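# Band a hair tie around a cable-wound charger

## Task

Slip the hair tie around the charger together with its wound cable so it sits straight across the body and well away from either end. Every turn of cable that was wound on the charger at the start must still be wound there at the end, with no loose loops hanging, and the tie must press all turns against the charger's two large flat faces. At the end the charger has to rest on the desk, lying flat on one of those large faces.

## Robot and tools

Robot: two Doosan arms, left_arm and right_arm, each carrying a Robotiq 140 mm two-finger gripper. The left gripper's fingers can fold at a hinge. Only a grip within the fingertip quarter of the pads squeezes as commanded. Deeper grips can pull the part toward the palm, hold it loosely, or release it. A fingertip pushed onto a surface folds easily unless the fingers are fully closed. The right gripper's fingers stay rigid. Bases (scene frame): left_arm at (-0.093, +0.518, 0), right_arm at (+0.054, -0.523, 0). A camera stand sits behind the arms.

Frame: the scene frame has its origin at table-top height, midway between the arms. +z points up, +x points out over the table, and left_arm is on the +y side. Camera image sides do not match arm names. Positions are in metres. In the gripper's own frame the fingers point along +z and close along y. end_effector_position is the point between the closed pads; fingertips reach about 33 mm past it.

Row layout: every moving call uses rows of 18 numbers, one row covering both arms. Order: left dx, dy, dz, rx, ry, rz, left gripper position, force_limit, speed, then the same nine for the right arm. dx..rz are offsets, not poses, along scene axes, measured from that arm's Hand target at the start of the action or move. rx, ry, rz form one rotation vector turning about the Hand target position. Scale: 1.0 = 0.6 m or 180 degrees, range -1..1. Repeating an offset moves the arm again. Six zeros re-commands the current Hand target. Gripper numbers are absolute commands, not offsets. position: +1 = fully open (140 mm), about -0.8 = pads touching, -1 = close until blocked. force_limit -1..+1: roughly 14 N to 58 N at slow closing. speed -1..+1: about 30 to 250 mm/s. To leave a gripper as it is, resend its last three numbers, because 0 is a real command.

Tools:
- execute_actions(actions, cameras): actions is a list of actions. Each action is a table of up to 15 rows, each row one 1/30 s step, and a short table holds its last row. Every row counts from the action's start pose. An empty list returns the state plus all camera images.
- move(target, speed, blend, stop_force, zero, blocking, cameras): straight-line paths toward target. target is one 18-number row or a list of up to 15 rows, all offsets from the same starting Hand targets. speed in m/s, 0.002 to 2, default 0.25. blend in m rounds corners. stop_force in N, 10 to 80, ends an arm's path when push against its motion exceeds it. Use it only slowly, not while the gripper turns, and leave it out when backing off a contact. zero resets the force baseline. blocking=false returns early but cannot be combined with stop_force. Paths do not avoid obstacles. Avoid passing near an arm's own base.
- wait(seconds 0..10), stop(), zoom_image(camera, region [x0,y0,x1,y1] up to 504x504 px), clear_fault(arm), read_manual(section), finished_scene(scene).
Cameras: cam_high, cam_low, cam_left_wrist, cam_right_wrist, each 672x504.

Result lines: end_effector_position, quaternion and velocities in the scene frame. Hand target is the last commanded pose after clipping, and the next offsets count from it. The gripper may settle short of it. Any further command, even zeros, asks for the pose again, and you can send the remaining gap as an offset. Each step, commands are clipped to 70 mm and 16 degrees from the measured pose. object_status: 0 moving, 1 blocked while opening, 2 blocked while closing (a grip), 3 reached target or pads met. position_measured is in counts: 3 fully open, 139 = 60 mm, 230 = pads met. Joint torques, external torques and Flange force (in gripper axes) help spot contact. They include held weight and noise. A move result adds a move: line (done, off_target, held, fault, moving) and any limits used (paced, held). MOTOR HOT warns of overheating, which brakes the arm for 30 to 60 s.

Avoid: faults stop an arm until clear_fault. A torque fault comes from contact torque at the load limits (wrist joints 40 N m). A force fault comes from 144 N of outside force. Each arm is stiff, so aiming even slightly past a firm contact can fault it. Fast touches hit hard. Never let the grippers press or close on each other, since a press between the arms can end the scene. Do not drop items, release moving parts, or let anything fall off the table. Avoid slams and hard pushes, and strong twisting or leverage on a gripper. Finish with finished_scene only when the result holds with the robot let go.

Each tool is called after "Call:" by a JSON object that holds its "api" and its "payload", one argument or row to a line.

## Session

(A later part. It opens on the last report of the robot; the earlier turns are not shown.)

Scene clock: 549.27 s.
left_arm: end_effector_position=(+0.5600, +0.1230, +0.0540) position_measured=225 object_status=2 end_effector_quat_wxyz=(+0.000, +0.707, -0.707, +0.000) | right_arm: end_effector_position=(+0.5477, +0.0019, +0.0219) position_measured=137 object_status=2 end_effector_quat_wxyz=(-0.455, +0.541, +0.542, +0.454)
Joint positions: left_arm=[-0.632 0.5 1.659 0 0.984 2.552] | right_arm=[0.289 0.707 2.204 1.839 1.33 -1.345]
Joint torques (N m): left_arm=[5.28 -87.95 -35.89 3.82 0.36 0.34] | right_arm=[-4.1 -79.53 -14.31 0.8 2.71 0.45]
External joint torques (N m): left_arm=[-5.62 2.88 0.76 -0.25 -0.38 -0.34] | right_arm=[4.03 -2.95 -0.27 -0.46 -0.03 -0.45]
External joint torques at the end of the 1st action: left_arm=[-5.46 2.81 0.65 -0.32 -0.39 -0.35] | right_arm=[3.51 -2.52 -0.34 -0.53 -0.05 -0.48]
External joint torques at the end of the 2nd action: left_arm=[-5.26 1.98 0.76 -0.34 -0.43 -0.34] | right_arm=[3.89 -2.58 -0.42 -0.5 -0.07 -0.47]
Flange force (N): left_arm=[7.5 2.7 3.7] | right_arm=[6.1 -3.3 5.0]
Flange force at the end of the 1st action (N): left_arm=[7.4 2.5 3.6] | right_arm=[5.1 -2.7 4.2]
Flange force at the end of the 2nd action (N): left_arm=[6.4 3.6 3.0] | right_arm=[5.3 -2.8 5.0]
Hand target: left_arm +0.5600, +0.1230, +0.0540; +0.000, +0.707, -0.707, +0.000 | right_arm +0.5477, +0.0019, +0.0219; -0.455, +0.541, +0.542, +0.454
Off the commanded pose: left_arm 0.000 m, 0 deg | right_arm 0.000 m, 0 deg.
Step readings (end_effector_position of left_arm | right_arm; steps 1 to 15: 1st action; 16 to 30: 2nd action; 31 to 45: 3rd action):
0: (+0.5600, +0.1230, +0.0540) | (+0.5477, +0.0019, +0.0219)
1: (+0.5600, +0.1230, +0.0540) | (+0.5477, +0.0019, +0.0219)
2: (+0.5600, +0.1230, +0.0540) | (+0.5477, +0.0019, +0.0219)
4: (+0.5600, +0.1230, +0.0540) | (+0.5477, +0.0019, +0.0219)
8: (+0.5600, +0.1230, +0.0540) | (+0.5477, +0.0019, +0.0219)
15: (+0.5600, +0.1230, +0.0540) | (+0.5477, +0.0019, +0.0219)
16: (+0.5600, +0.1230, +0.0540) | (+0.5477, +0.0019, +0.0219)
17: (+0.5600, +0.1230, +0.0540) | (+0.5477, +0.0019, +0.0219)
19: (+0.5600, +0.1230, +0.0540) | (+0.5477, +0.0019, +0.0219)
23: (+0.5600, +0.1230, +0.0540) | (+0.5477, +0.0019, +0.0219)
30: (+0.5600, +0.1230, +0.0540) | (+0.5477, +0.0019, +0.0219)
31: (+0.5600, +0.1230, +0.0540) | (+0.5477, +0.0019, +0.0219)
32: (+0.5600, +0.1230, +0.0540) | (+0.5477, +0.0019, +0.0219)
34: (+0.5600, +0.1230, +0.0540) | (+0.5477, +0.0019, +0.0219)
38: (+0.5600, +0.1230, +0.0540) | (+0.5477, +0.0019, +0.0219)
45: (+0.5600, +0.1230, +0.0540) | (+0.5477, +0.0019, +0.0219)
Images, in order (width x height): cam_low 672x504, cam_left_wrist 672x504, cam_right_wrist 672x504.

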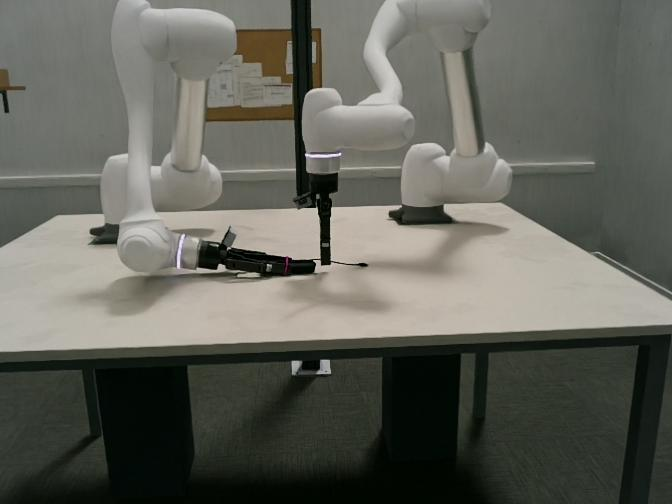

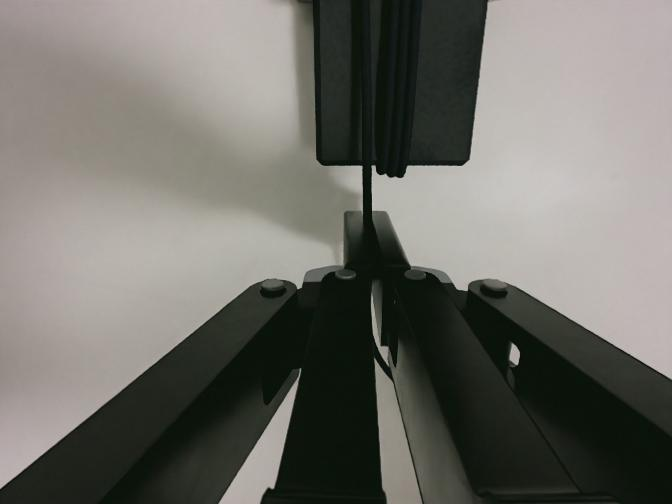

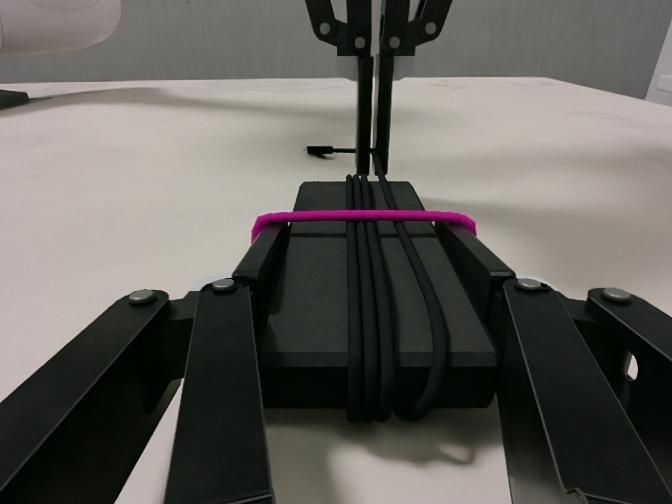

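Call:
{"api": "move", "payload": {
  "target": [-0.0067,0.0117,0,0,0,0,-1,-1,-1,0,0,0,0,0,0,-1,-1,-1],
  "speed": 0.02,
  "stop_force": 12,
  "cameras": ["cam_left_wrist", "cam_right_wrist"]
}}

Call:
{"api": "zoom_image", "payload": {
  "camera": "cam_right_wrist",
  "region": [250, 120, 530, 480]
}}

Call:
{"api": "zoom_image", "payload": {
  "camera": "cam_left_wrist",
  "region": [240, 0, 500, 350]
}}

Scene clock: 556.33 s.
left_arm: end_effector_position=(+0.5560, +0.1301, +0.0540) position_measured=225 object_status=2 end_effector_quat_wxyz=(+0.000, +0.707, -0.707, +0.000) | right_arm: end_effector_position=(+0.5477, +0.0020, +0.0219) position_measured=137 object_status=2 end_effector_quat_wxyz=(-0.455, +0.541, +0.542, +0.454)
Joint positions: left_arm=[-0.627 0.49 1.674 0.001 0.978 2.557] | right_arm=[0.289 0.707 2.204 1.839 1.33 -1.345]
Joint torques (N m): left_arm=[10.7 -85.38 -32.19 5.9 2.18 0.36] | right_arm=[-8.18 -79.79 -12.75 0.85 2.5 0.5]
External joint torques (N m): left_arm=[-10.61 1 -2.89 -2.33 -2.21 -0.36] | right_arm=[8.32 -2.77 -1.86 -0.53 0.18 -0.51]
Flange force (N): left_arm=[15.1 3.0 2.4] | right_arm=[6.6 -3.0 13.6]
Hand target: left_arm +0.5560, +0.1301, +0.0540; +0.000, +0.707, -0.707, +0.000 | right_arm +0.5477, +0.0019, +0.0219; -0.455, +0.541, +0.542, +0.454
Off the commanded pose: left_arm 0.000 m, 0 deg | right_arm 0.000 m, 0 deg.
move: done
Images, in order (width x height): cam_left_wrist 672x504, cam_right_wrist 672x504.

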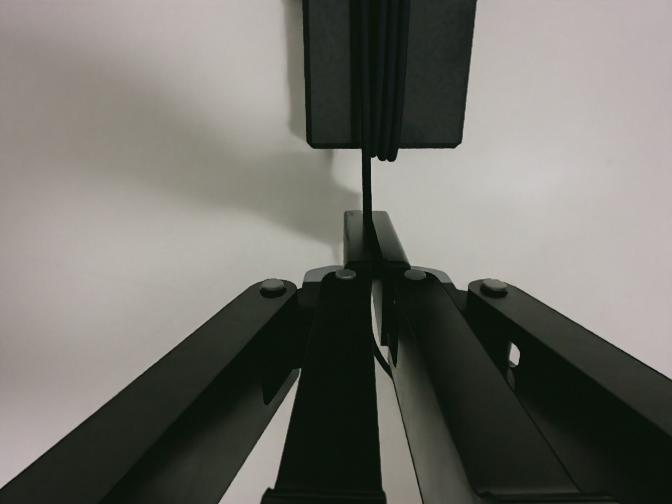

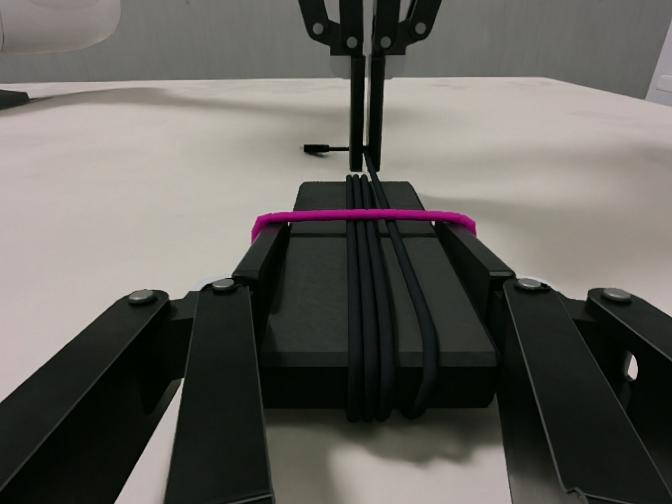

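Scaled by 1.400 from the camera's 672x504 image, which has a finer 960x720 frame.

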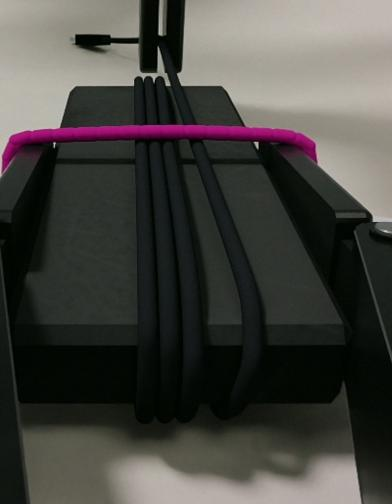

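Scaled by 1.440 from the camera's 672x504 image, which has a finer 960x720 frame.

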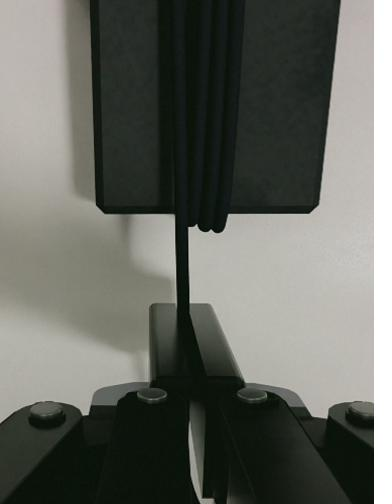

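Call:
{"api": "move", "payload": {
  "target": [0,-0.0058,-0.0233,0,0,0,-1,-1,-1,0,0,0,0,0,0,-1,-1,-1],
  "speed": 0.03
}}

Call:
{"api": "execute_actions", "payload": {
  "actions": [
    [[0,0,0,0,0,0,-0.6,-1,-1,0,0,0,0,0,0,-1,-1,-1]],
    [[0,0,0,0,0,0,-0.6,-1,-1,0,0,0,0,0,0,-1,-1,-1]]
  ],
  "cameras": ["cam_left_wrist", "cam_right_wrist", "cam_low"]
}}

Call:
{"api": "zoom_image", "payload": {
  "camera": "cam_right_wrist",
  "region": [250, 120, 530, 480]
}}

Call:
{"api": "zoom_image", "payload": {
  "camera": "cam_left_wrist",
  "region": [240, 0, 500, 350]
}}

Call:
{"api": "zoom_image", "payload": {
  "camera": "cam_low",
  "region": [235, 225, 385, 300]
}}

Scene clock: 565.90 s.
left_arm: end_effector_position=(+0.5560, +0.1266, +0.0400) position_measured=225 object_status=2 end_effector_quat_wxyz=(+0.000, +0.707, -0.707, -0.001) | right_arm: end_effector_position=(+0.5477, +0.0020, +0.0219) position_measured=137 object_status=2 end_effector_quat_wxyz=(-0.455, +0.541, +0.542, +0.454)
Joint positions: left_arm=[-0.631 0.506 1.68 0.001 0.957 2.553] | right_arm=[0.289 0.707 2.204 1.839 1.33 -1.345]
Joint torques (N m): left_arm=[5.15 -86.63 -35.08 3.76 0.28 0.34] | right_arm=[-3.32 -80.16 -14.21 0.79 3.13 0.45]
External joint torques (N m): left_arm=[-5.46 0.67 0.21 -0.22 -0.31 -0.34] | right_arm=[3.43 -2.18 -0.36 -0.46 -0.45 -0.45]
Flange force (N): left_arm=[6.5 4.1 1.2] | right_arm=[4.6 -2.4 4.6]
Hand target: left_arm +0.5560, +0.1266, +0.0401; +0.000, +0.707, -0.707, +0.000 | right_arm +0.5477, +0.0019, +0.0219; -0.455, +0.541, +0.542, +0.454
Off the commanded pose: left_arm 0.000 m, 0 deg | right_arm 0.000 m, 0 deg.
move: done

Scene clock: 567.10 s.
left_arm: end_effector_position=(+0.5560, +0.1266, +0.0400) position_measured=205 object_status=3 end_effector_quat_wxyz=(+0.000, +0.707, -0.707, -0.001) | right_arm: end_effector_position=(+0.5477, +0.0020, +0.0219) position_measured=137 object_status=2 end_effector_quat_wxyz=(-0.455, +0.541, +0.542, +0.454)
Joint positions: left_arm=[-0.631 0.506 1.68 0.001 0.957 2.553] | right_arm=[0.289 0.707 2.204 1.839 1.33 -1.345]
Joint torques (N m): left_arm=[4.91 -87.41 -35.66 3.59 0.06 0.32] | right_arm=[-2.53 -79.84 -14.1 0.68 2.92 0.43]
External joint torques (N m): left_arm=[-4.93 2.17 1.14 -0.09 -0.08 -0.32] | right_arm=[2.23 -2.56 -0.53 -0.32 -0.24 -0.43]
External joint torques at the end of the 1st action: left_arm=[-5.16 1.5 0.52 0.05 -0.18 -0.41] | right_arm=[3.15 -2.45 -0.51 -0.39 -0.19 -0.43]
Flange force (N): left_arm=[5.9 3.6 2.9] | right_arm=[4.9 -1.7 2.5]
Flange force at the end of the 1st action (N): left_arm=[6.5 3.5 2.0] | right_arm=[5.0 -2.2 4.1]
Hand target: left_arm +0.5560, +0.1266, +0.0401; +0.000, +0.707, -0.707, +0.000 | right_arm +0.5477, +0.0019, +0.0219; -0.455, +0.541, +0.542, +0.454
Off the commanded pose: left_arm 0.000 m, 0 deg | right_arm 0.000 m, 0 deg.
Step readings (end_effector_position of left_arm | right_arm; steps 1 to 15: 1st action; 16 to 30: 2nd action):
0: (+0.5560, +0.1266, +0.0400) | (+0.5477, +0.0020, +0.0219)
1: (+0.5560, +0.1266, +0.0400) | (+0.5477, +0.0020, +0.0219)
2: (+0.5560, +0.1266, +0.0400) | (+0.5477, +0.0020, +0.0219)
4: (+0.5560, +0.1266, +0.0400) | (+0.5477, +0.0020, +0.0219)
8: (+0.5560, +0.1266, +0.0400) | (+0.5477, +0.0020, +0.0219)
15: (+0.5560, +0.1266, +0.0400) | (+0.5477, +0.0020, +0.0219)
16: (+0.5560, +0.1266, +0.0400) | (+0.5477, +0.0020, +0.0219)
17: (+0.5560, +0.1266, +0.0400) | (+0.5477, +0.0020, +0.0219)
19: (+0.5560, +0.1266, +0.0400) | (+0.5477, +0.0020, +0.0219)
23: (+0.5560, +0.1266, +0.0400) | (+0.5477, +0.0020, +0.0219)
30: (+0.5560, +0.1266, +0.0400) | (+0.5477, +0.0020, +0.0219)
Images, in order (width x height): cam_low 672x504, cam_left_wrist 672x504, cam_right_wrist 672x504.

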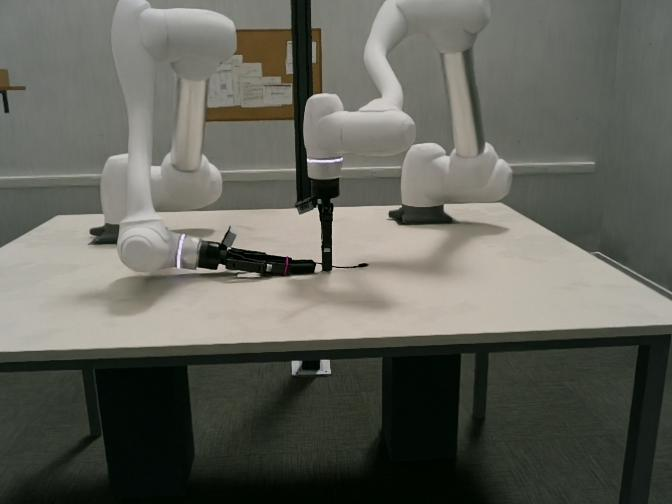

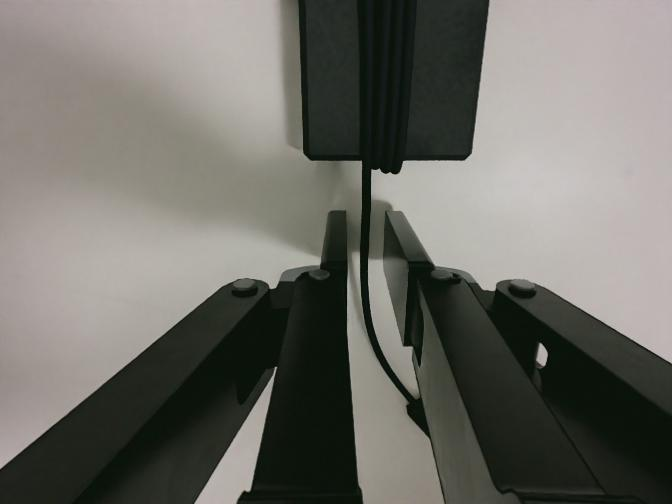

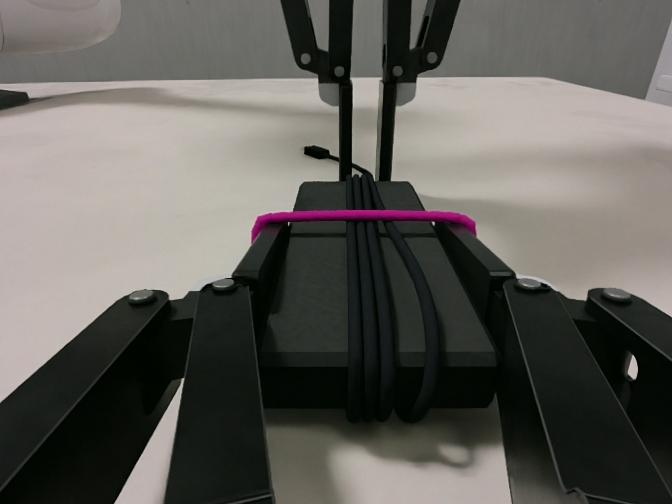

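Scaled by 1.400 from the camera's 672x504 image, which has a finer 960x720 frame.

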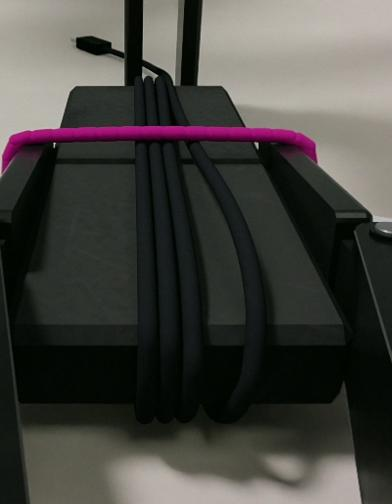

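Scaled by 1.440 from the camera's 672x504 image, which has a finer 960x720 frame.

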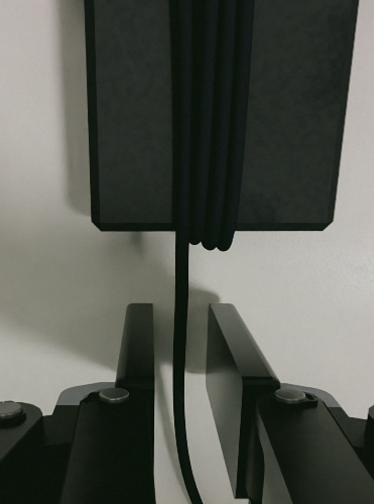

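Scaled by 3.360 from the camera's 672x504 image, which has a finer 960x720 frame.

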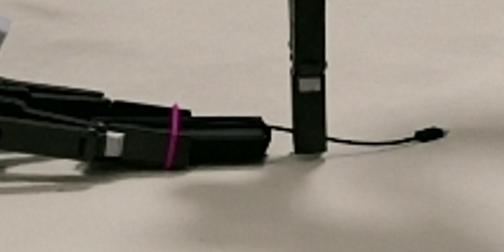

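Call:
{"api": "move", "payload": {
  "target": [0,0,0.1667,0,0,0,-0.6,-1,-1,0,0,0,0,0,0,-1,-1,-1],
  "speed": 0.12
}}

Call:
{"api": "move", "payload": {
  "target": [
    [-0.005,-0.1815,0,0,0,0,-1,-0.5,0,0,0,0,0,0,0,-1,-1,-1],
    [-0.005,-0.1815,-0.0867,0,0,0,-1,-0.5,0,0,0,0,0,0,0,-1,-1,-1]
  ],
  "speed": [0.15, 0.08],
  "cameras": ["cam_left_wrist", "cam_right_wrist", "cam_low"]
}}

Call:
{"api": "zoom_image", "payload": {
  "camera": "cam_low",
  "region": [235, 205, 385, 300]
}}

Call:
{"api": "zoom_image", "payload": {
  "camera": "cam_right_wrist",
  "region": [250, 100, 530, 460]
}}

Scene clock: 579.43 s.
left_arm: end_effector_position=(+0.5560, +0.1266, +0.1401) position_measured=205 object_status=3 end_effector_quat_wxyz=(+0.000, +0.707, -0.707, +0.000) | right_arm: end_effector_position=(+0.5477, +0.0019, +0.0219) position_measured=137 object_status=2 end_effector_quat_wxyz=(-0.455, +0.541, +0.542, +0.454)
Joint positions: left_arm=[-0.631 0.423 1.602 0 1.118 2.553] | right_arm=[0.289 0.707 2.204 1.839 1.33 -1.345]
Joint torques (N m): left_arm=[4.1 -82.77 -38.96 3.99 0.09 0.36] | right_arm=[-2.98 -79.72 -14.13 0.68 2.92 0.44]
External joint torques (N m): left_arm=[-4.06 1.77 0.85 -0.11 -0.12 -0.36] | right_arm=[2.91 -2.54 -0.47 -0.34 -0.25 -0.44]
Flange force (N): left_arm=[5.2 2.7 2.2] | right_arm=[5.0 -2.2 3.7]
Hand target: left_arm +0.5560, +0.1266, +0.1401; +0.000, +0.707, -0.707, +0.000 | right_arm +0.5477, +0.0019, +0.0219; -0.455, +0.541, +0.542, +0.454
Off the commanded pose: left_arm 0.000 m, 0 deg | right_arm 0.000 m, 0 deg.
move: done

Scene clock: 581.27 s.
left_arm: end_effector_position=(+0.5530, +0.0177, +0.0880) position_measured=233 object_status=3 end_effector_quat_wxyz=(+0.000, +0.707, -0.707, -0.001) | right_arm: end_effector_position=(+0.5477, +0.0019, +0.0219) position_measured=137 object_status=2 end_effector_quat_wxyz=(-0.455, +0.541, +0.542, +0.454)
Joint positions: left_arm=[-0.744 0.547 1.511 0 1.085 2.44] | right_arm=[0.289 0.707 2.204 1.839 1.33 -1.345]
Joint torques (N m): left_arm=[4.77 -94.01 -38.79 3.84 0.08 0.35] | right_arm=[-2.71 -79.93 -14.28 0.68 2.94 0.43]
External joint torques (N m): left_arm=[-4.73 1.49 1.01 0.01 -0.12 -0.35] | right_arm=[2.67 -2.49 -0.3 -0.34 -0.25 -0.44]
Flange force (N): left_arm=[4.5 4.3 2.1] | right_arm=[4.9 -2.3 3.2]
Hand target: left_arm +0.5530, +0.0177, +0.0881; +0.000, +0.707, -0.707, +0.000 | right_arm +0.5477, +0.0019, +0.0219; -0.455, +0.541, +0.542, +0.454
Off the commanded pose: left_arm 0.000 m, 0 deg | right_arm 0.000 m, 0 deg.
move: done
Images, in order (width x height): cam_low 672x504, cam_left_wrist 672x504, cam_right_wrist 672x504.

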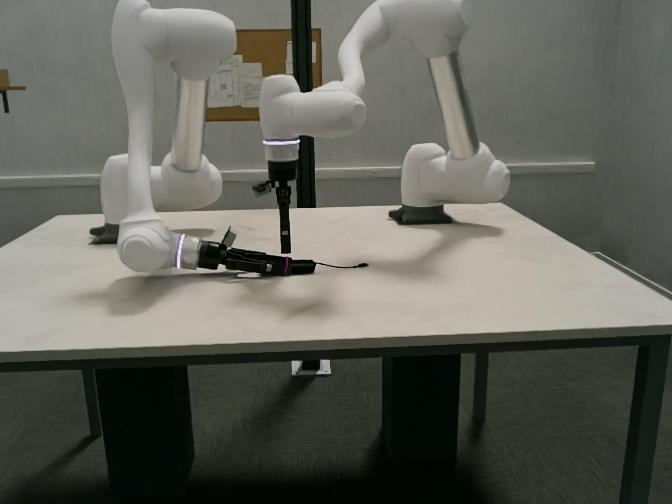

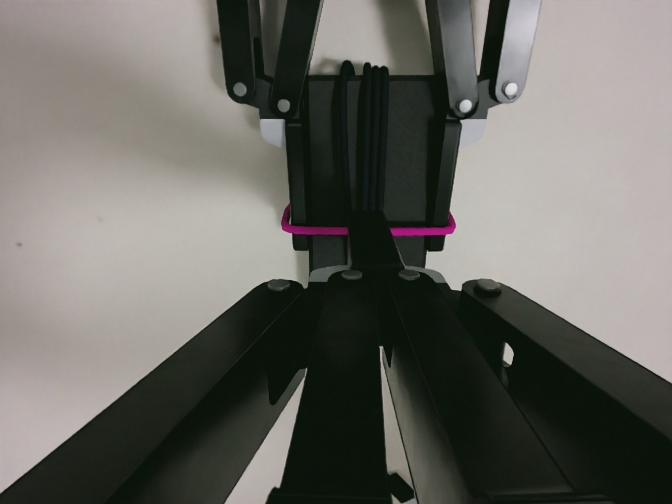

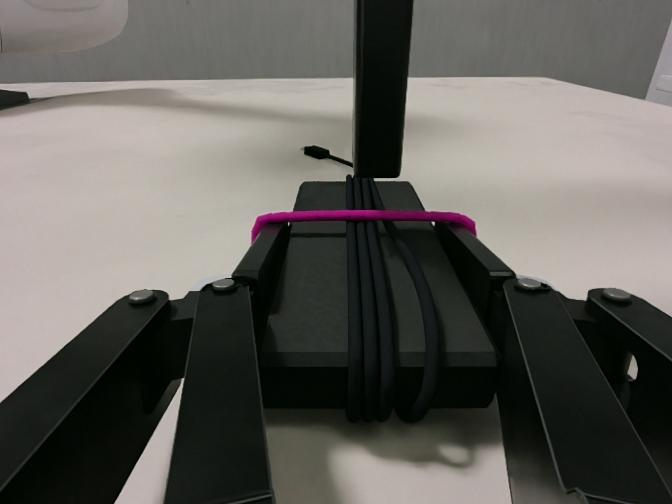

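Scaled by 3.360 from the camera's 672x504 image, which has a finer 960x720 frame.

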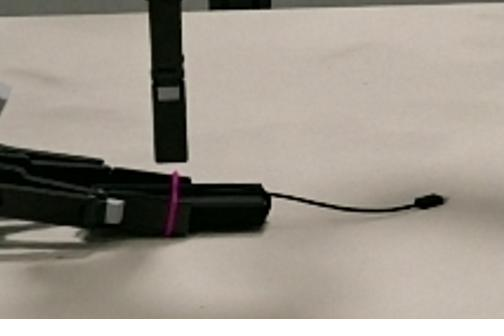

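Scaled by 1.400 from the camera's 672x504 image, which has a finer 960x720 frame.

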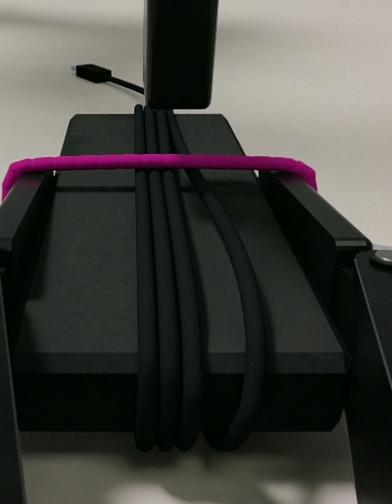

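Call:
{"api": "move", "payload": {
  "target": [0,0.0042,0,0,0,0,-1,-0.5,0,0,0,0,0,0,0,-1,-1,-1],
  "speed": 0.05
}}

Call:
{"api": "move", "payload": {
  "target": [0,0,-0.0467,0,0,0,-1,-0.5,0,0,0,0,0,0,0,-1,-1,-1],
  "speed": 0.015,
  "stop_force": 15,
  "cameras": ["cam_left_wrist", "cam_low"]
}}

Call:
{"api": "zoom_image", "payload": {
  "camera": "cam_low",
  "region": [235, 205, 385, 300]
}}

Scene clock: 588.57 s.
left_arm: end_effector_position=(+0.5530, +0.0202, +0.0881) position_measured=233 object_status=3 end_effector_quat_wxyz=(+0.000, +0.707, -0.707, +0.000) | right_arm: end_effector_position=(+0.5477, +0.0019, +0.0219) position_measured=137 object_status=2 end_effector_quat_wxyz=(-0.455, +0.541, +0.542, +0.454)
Joint positions: left_arm=[-0.741 0.544 1.515 0 1.083 2.443] | right_arm=[0.289 0.707 2.204 1.839 1.33 -1.345]
Joint torques (N m): left_arm=[4.37 -93.24 -38.38 3.8 0.09 0.36] | right_arm=[-2.85 -80.02 -13.99 0.69 2.92 0.5]
External joint torques (N m): left_arm=[-4.09 1.12 0.76 0.03 -0.13 -0.36] | right_arm=[2.75 -2.44 -0.64 -0.35 -0.23 -0.51]
Flange force (N): left_arm=[4.0 3.8 1.6] | right_arm=[4.7 -1.8 3.5]
Hand target: left_arm +0.5530, +0.0202, +0.0881; +0.000, +0.707, -0.707, +0.000 | right_arm +0.5477, +0.0019, +0.0219; -0.455, +0.541, +0.542, +0.454
Off the commanded pose: left_arm 0.000 m, 0 deg | right_arm 0.000 m, 0 deg.
move: done

Scene clock: 590.63 s.
left_arm: end_effector_position=(+0.5531, +0.0201, +0.0660) position_measured=233 object_status=3 end_effector_quat_wxyz=(+0.000, +0.707, -0.707, +0.000) | right_arm: end_effector_position=(+0.5477, +0.0019, +0.0219) position_measured=137 object_status=2 end_effector_quat_wxyz=(-0.455, +0.541, +0.542, +0.454)
Joint positions: left_arm=[-0.741 0.562 1.531 0 1.049 2.443] | right_arm=[0.289 0.707 2.204 1.839 1.33 -1.345]
Joint torques (N m): left_arm=[4.12 -77.69 -27.52 3.73 -0.09 0.4] | right_arm=[-3.13 -88.45 -17.33 1.61 7.11 0.41]
External joint torques (N m): left_arm=[-4.02 -15.17 -9.47 0.03 0.05 -0.4] | right_arm=[3.09 6.24 2.75 -1.27 -4.44 -0.41]
Flange force (N): left_arm=[4.8 2.6 -19.0] | right_arm=[-8.7 -2.4 6.4]
Hand target: left_arm +0.5531, +0.0201, +0.0660; +0.000, +0.707, -0.707, +0.000 (not the last commanded pose) | right_arm +0.5477, +0.0019, +0.0219; -0.455, +0.541, +0.542, +0.454
Off the commanded pose: left_arm 0.006 m, 0 deg | right_arm 0.000 m, 0 deg.
move: contact (left_arm)
Images, in order (width x height): cam_low 672x504, cam_left_wrist 672x504.

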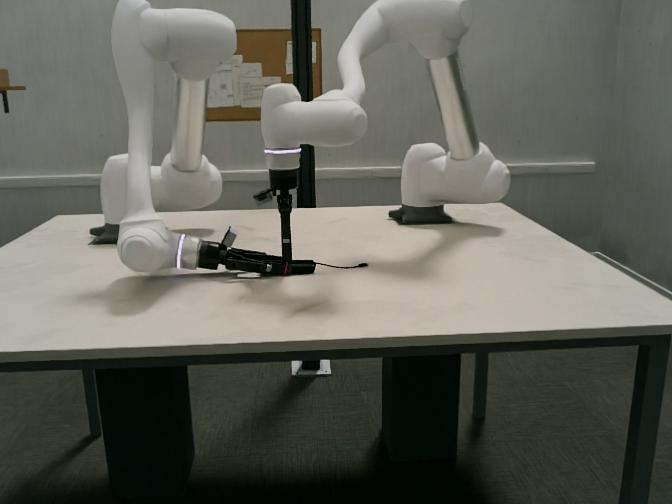

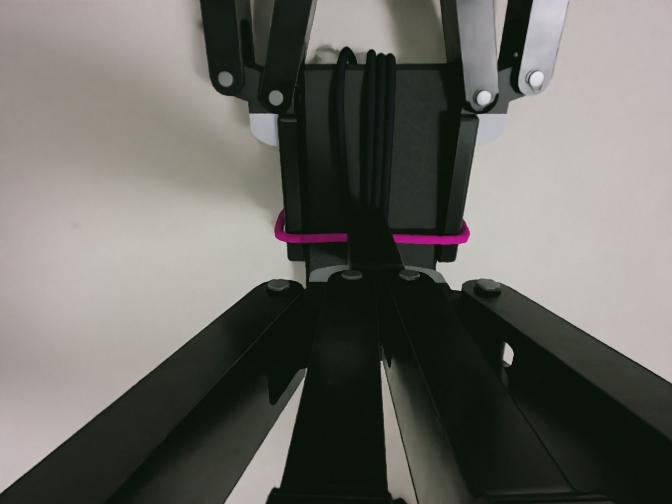

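Scaled by 3.360 from the camera's 672x504 image, which has a finer 960x720 frame.

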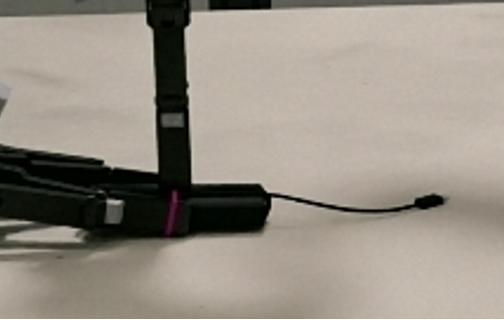

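Call:
{"api": "execute_actions", "payload": {
  "actions": [
    [[0,0,0,0,0,0,-1,-0.5,0,0,0,0,0,0,0,-0.02,0,-1]]
  ],
  "cameras": ["cam_left_wrist", "cam_low", "cam_right_wrist"]
}}

Call:
{"api": "zoom_image", "payload": {
  "camera": "cam_low",
  "region": [235, 205, 385, 300]
}}

Call:
{"api": "zoom_image", "payload": {
  "camera": "cam_right_wrist",
  "region": [220, 130, 500, 440]
}}

Scene clock: 595.47 s.
left_arm: end_effector_position=(+0.5531, +0.0201, +0.0660) position_measured=233 object_status=3 end_effector_quat_wxyz=(+0.000, +0.707, -0.707, +0.000) | right_arm: end_effector_position=(+0.5477, +0.0019, +0.0219) position_measured=132 object_status=3 end_effector_quat_wxyz=(-0.455, +0.541, +0.542, +0.454)
Joint positions: left_arm=[-0.741 0.562 1.531 0 1.05 2.443] | right_arm=[0.289 0.707 2.204 1.839 1.33 -1.345]
Joint torques (N m): left_arm=[4.46 -82.5 -29.81 3.6 0.34 0.36] | right_arm=[-3.23 -80.92 -14.57 0.87 3.7 0.44]
External joint torques (N m): left_arm=[-4.78 -10.73 -7.26 0.17 -0.38 -0.36] | right_arm=[2.98 -1.31 -0.01 -0.52 -1.03 -0.44]
Flange force (N): left_arm=[5.9 2.7 -13.2] | right_arm=[3.2 -2.2 4.1]
Hand target: left_arm +0.5531, +0.0201, +0.0660; +0.000, +0.707, -0.707, +0.000 | right_arm +0.5477, +0.0019, +0.0219; -0.455, +0.541, +0.542, +0.454
Off the commanded pose: left_arm 0.000 m, 0 deg | right_arm 0.000 m, 0 deg.
Step readings (end_effector_position of left_arm | right_arm):
0: (+0.5531, +0.0201, +0.0660) | (+0.5477, +0.0019, +0.0219)
1: (+0.5531, +0.0201, +0.0660) | (+0.5477, +0.0019, +0.0219)
2: (+0.5531, +0.0201, +0.0660) | (+0.5477, +0.0019, +0.0219)
4: (+0.5531, +0.0201, +0.0660) | (+0.5477, +0.0020, +0.0220)
8: (+0.5531, +0.0201, +0.0660) | (+0.5477, +0.0020, +0.0220)
15: (+0.5531, +0.0201, +0.0660) | (+0.5477, +0.0019, +0.0219)
Images, in order (width x height): cam_low 672x504, cam_left_wrist 672x504, cam_right_wrist 672x504.

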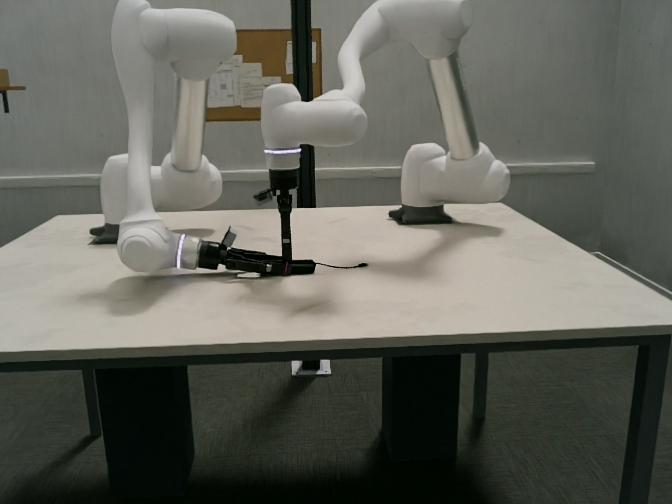

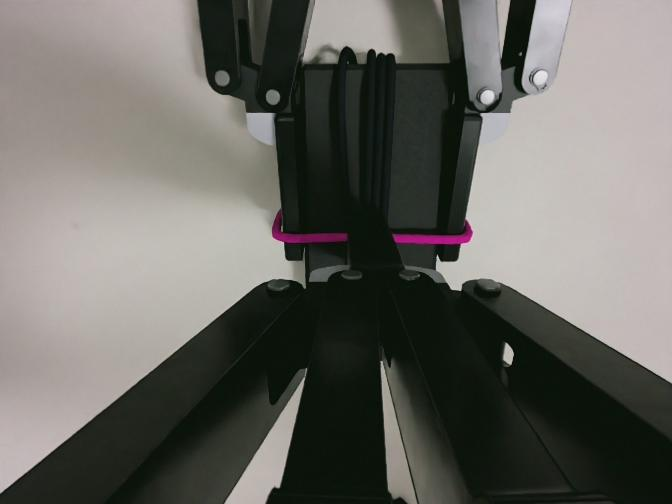

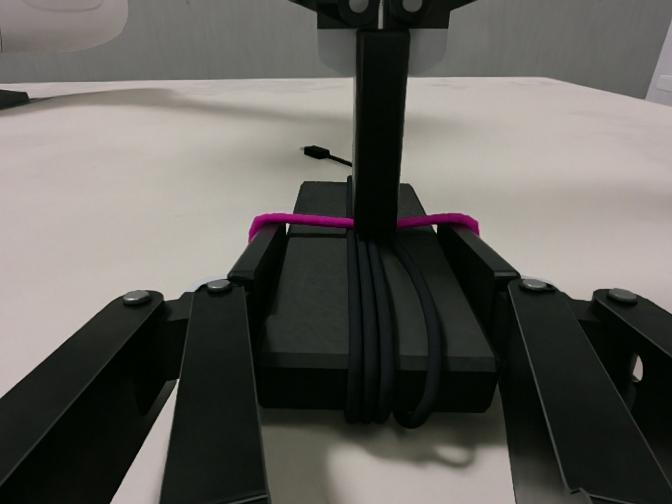

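Scaled by 3.360 from the camera's 672x504 image, which has a finer 960x720 frame.

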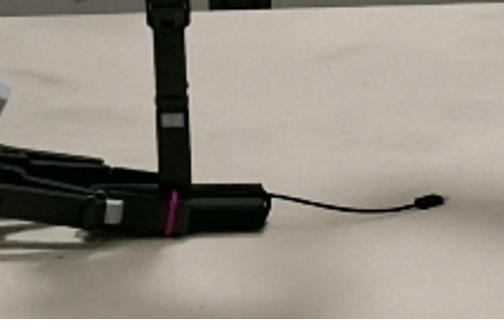

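Scaled by 1.626 from the camera's 672x504 image, which has a finer 960x720 frame.

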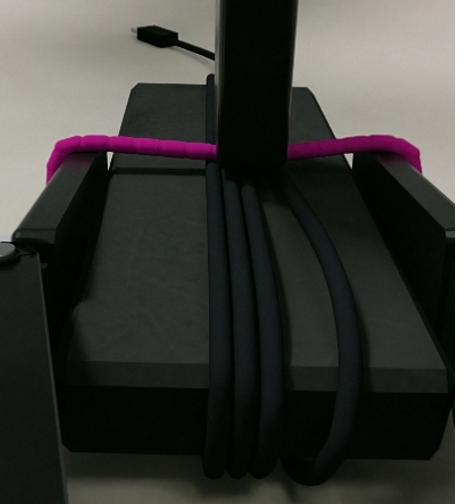

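Call:
{"api": "move", "payload": {
  "target": [0,0,-0.0017,0,0,0,-1,-0.5,0,0,0,0,0,0,0,-0.02,0,-1],
  "speed": 0.01
}}

Call:
{"api": "move", "payload": {
  "target": [0,0,0,0,0,0,-1,-0.5,0,0,-0.0197,0.0035,0,0,0,-0.02,0,-1],
  "speed": 0.03,
  "cameras": ["cam_left_wrist", "cam_low", "cam_right_wrist"]
}}

Call:
{"api": "zoom_image", "payload": {
  "camera": "cam_low",
  "region": [235, 205, 385, 300]
}}

Call:
{"api": "zoom_image", "payload": {
  "camera": "cam_right_wrist",
  "region": [220, 130, 500, 440]
}}

Scene clock: 602.50 s.
left_arm: end_effector_position=(+0.5531, +0.0201, +0.0650) position_measured=233 object_status=3 end_effector_quat_wxyz=(+0.000, +0.707, -0.707, +0.000) | right_arm: end_effector_position=(+0.5477, +0.0019, +0.0219) position_measured=132 object_status=3 end_effector_quat_wxyz=(-0.455, +0.541, +0.542, +0.454)
Joint positions: left_arm=[-0.741 0.562 1.532 0 1.048 2.443] | right_arm=[0.289 0.707 2.204 1.839 1.33 -1.345]
Joint torques (N m): left_arm=[3.63 -74.9 -24.96 3.57 0.6 0.37] | right_arm=[-3.35 -81.44 -14.79 0.83 3.78 0.41]
External joint torques (N m): left_arm=[-3.71 -17.8 -11.78 0.17 -0.63 -0.37] | right_arm=[3.5 -1.09 0.17 -0.51 -1.1 -0.41]
Flange force (N): left_arm=[5.2 1.4 -21.8] | right_arm=[3.1 -2.7 5.1]
Hand target: left_arm +0.5531, +0.0201, +0.0650; +0.000, +0.707, -0.707, +0.000 | right_arm +0.5477, +0.0019, +0.0219; -0.455, +0.541, +0.542, +0.454
Off the commanded pose: left_arm 0.000 m, 0 deg | right_arm 0.000 m, 0 deg.
move: done

Scene clock: 603.23 s.
left_arm: end_effector_position=(+0.5531, +0.0201, +0.0650) position_measured=233 object_status=3 end_effector_quat_wxyz=(+0.000, +0.707, -0.707, +0.000) | right_arm: end_effector_position=(+0.5477, -0.0099, +0.0240) position_measured=132 object_status=3 end_effector_quat_wxyz=(-0.455, +0.541, +0.542, +0.454)
Joint positions: left_arm=[-0.741 0.563 1.532 0 1.048 2.443] | right_arm=[0.268 0.701 2.213 1.818 1.336 -1.347]
Joint torques (N m): left_arm=[4.96 -75.13 -23.9 4.06 0.97 0.32] | right_arm=[-5.59 -82.27 -14.66 1.11 4.23 0.45]
External joint torques (N m): left_arm=[-4.64 -17.75 -12.99 -0.3 -1.01 -0.32] | right_arm=[5.62 0.59 0.22 -0.76 -1.54 -0.45]
Flange force (N): left_arm=[7.6 0.1 -22.0] | right_arm=[0.7 -2.9 9.5]
Hand target: left_arm +0.5531, +0.0201, +0.0650; +0.000, +0.707, -0.707, +0.000 | right_arm +0.5477, -0.0099, +0.0240; -0.455, +0.541, +0.542, +0.454
Off the commanded pose: left_arm 0.000 m, 0 deg | right_arm 0.000 m, 0 deg.
move: done
Images, in order (width x height): cam_low 672x504, cam_left_wrist 672x504, cam_right_wrist 672x504.

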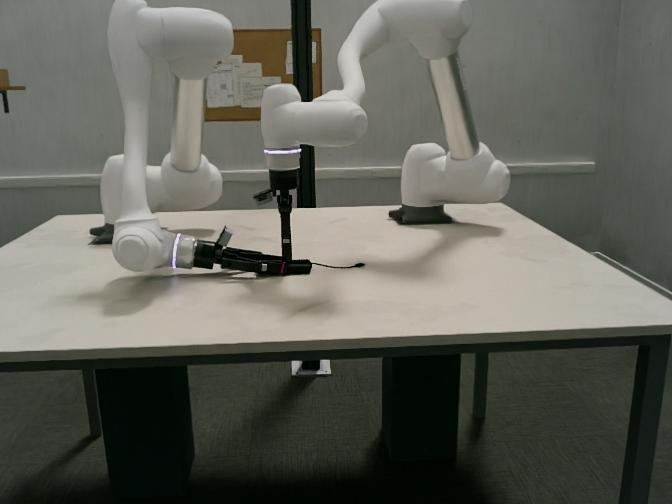

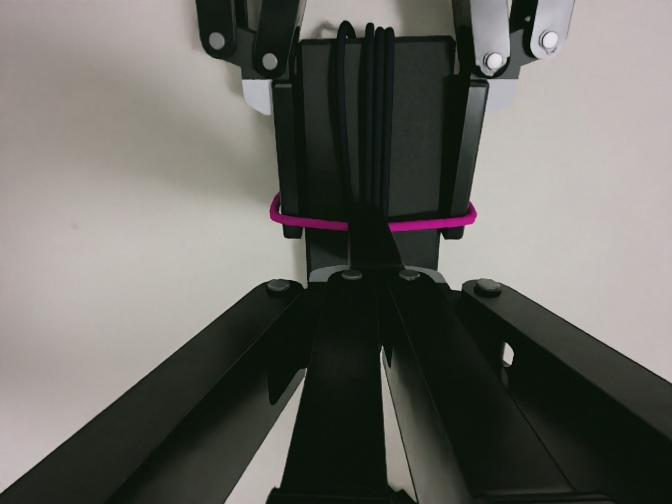

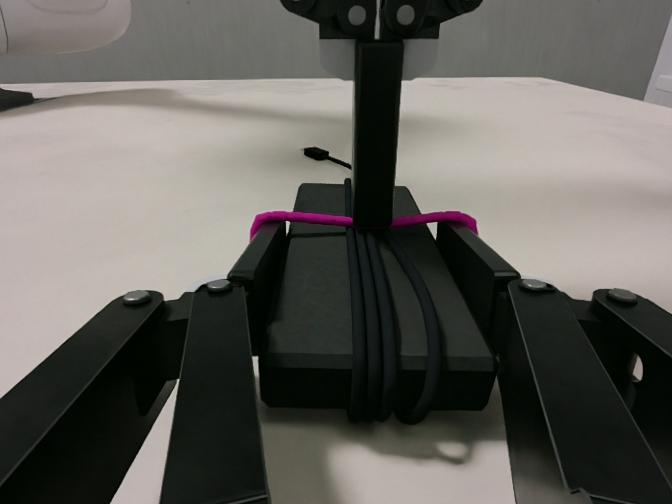

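Scaled by 3.360 from the camera's 672x504 image, which has a finer 960x720 frame.

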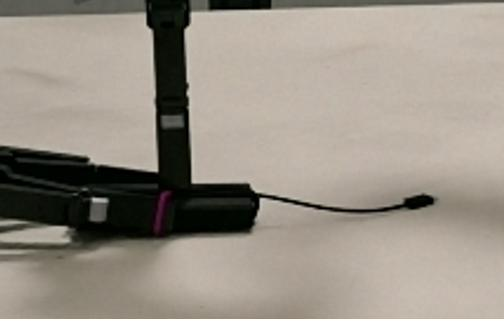

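Scaled by 1.626 from the camera's 672x504 image, which has a finer 960x720 frame.

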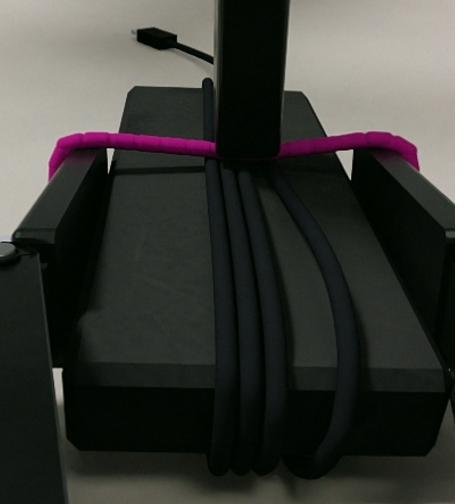

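Call:
{"api": "move", "payload": {
  "target": [0,0,-0.003,0,0,0,-1,-0.5,0,0,0,0,0,0,0,-0.02,0,-1],
  "speed": 0.01
}}

Call:
{"api": "move", "payload": {
  "target": [0,0,0,0,0,0,-1,-0.5,0,0,-0.0197,0.0035,0,0,0,0.06,0,-1],
  "speed": 0.03,
  "cameras": ["cam_left_wrist", "cam_low", "cam_right_wrist"]
}}

Call:
{"api": "zoom_image", "payload": {
  "camera": "cam_low",
  "region": [235, 205, 385, 300]
}}

Call:
{"api": "zoom_image", "payload": {
  "camera": "cam_right_wrist",
  "region": [220, 130, 500, 440]
}}

Scene clock: 630.37 s.
left_arm: end_effector_position=(+0.5531, +0.0201, +0.0632) position_measured=233 object_status=3 end_effector_quat_wxyz=(+0.000, +0.707, -0.707, +0.000) | right_arm: end_effector_position=(+0.5477, -0.0099, +0.0240) position_measured=132 object_status=3 end_effector_quat_wxyz=(-0.455, +0.541, +0.542, +0.454)
Joint positions: left_arm=[-0.741 0.564 1.533 0 1.045 2.443] | right_arm=[0.268 0.701 2.213 1.818 1.336 -1.347]
Joint torques (N m): left_arm=[3.69 -58.47 -13.6 3.68 1.24 0.35] | right_arm=[-5.2 -83.02 -14.75 1.14 4.73 0.37]
External joint torques (N m): left_arm=[-4.12 -34.53 -23.31 0.06 -1.28 -0.35] | right_arm=[5.14 1.1 0.29 -0.79 -2.05 -0.37]
Flange force (N): left_arm=[7.5 -0.8 -42.4] | right_arm=[0.0 -2.3 9.1]
Hand target: left_arm +0.5531, +0.0201, +0.0632; +0.000, +0.707, -0.707, +0.000 | right_arm +0.5477, -0.0099, +0.0240; -0.455, +0.541, +0.542, +0.454
Off the commanded pose: left_arm 0.000 m, 0 deg | right_arm 0.000 m, 0 deg.
move: done

Scene clock: 631.10 s.
left_arm: end_effector_position=(+0.5531, +0.0202, +0.0631) position_measured=233 object_status=3 end_effector_quat_wxyz=(+0.000, +0.707, -0.707, +0.000) | right_arm: end_effector_position=(+0.5477, -0.0217, +0.0261) position_measured=122 object_status=3 end_effector_quat_wxyz=(-0.455, +0.541, +0.542, +0.454)
Joint positions: left_arm=[-0.741 0.564 1.533 0 1.045 2.443] | right_arm=[0.246 0.695 2.221 1.797 1.341 -1.348]
Joint torques (N m): left_arm=[3.58 -58.57 -14.41 3.27 0.6 0.38] | right_arm=[-3.4 -79.1 -14.06 0.77 3.04 0.44]
External joint torques (N m): left_arm=[-3.68 -34.22 -22.29 0.46 -0.64 -0.38] | right_arm=[3.56 -2.27 -0.31 -0.41 -0.36 -0.44]
Flange force (N): left_arm=[6.3 0.0 -42.4] | right_arm=[4.9 -2.5 5.0]
Hand target: left_arm +0.5531, +0.0201, +0.0632; +0.000, +0.707, -0.707, +0.000 | right_arm +0.5477, -0.0217, +0.0261; -0.455, +0.541, +0.542, +0.454
Off the commanded pose: left_arm 0.000 m, 0 deg | right_arm 0.000 m, 0 deg.
move: done
Images, in order (width x height): cam_low 672x504, cam_left_wrist 672x504, cam_right_wrist 672x504.

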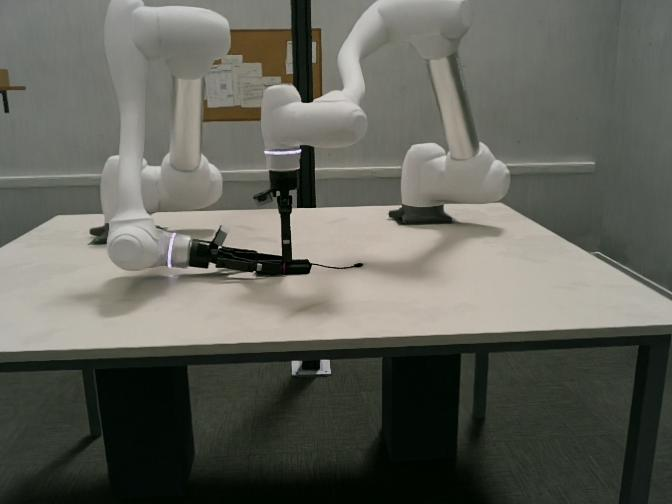

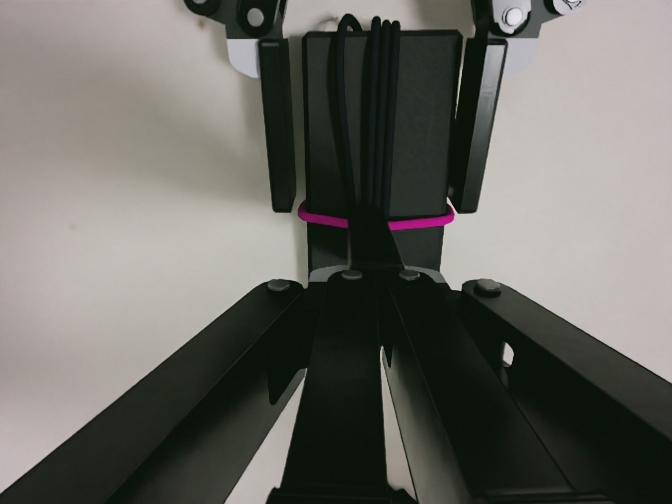

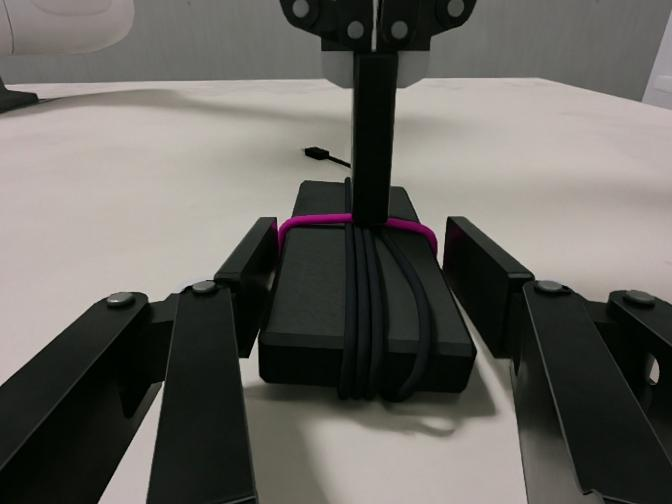

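Scaled by 3.360 from the camera's 672x504 image, which has a finer 960x720 frame.

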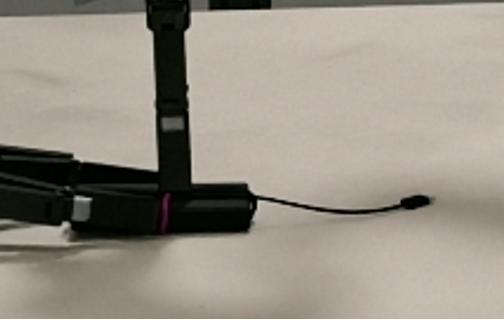

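Scaled by 1.626 from the camera's 672x504 image, which has a finer 960x720 frame.

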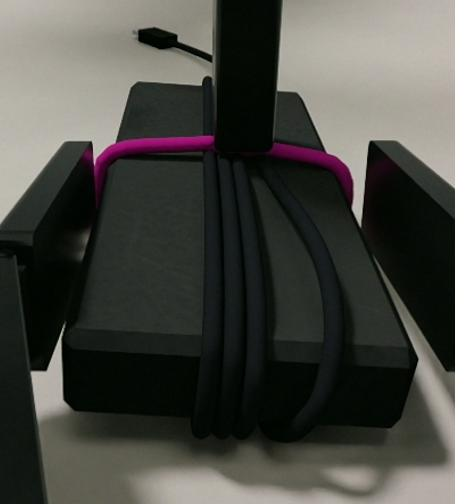

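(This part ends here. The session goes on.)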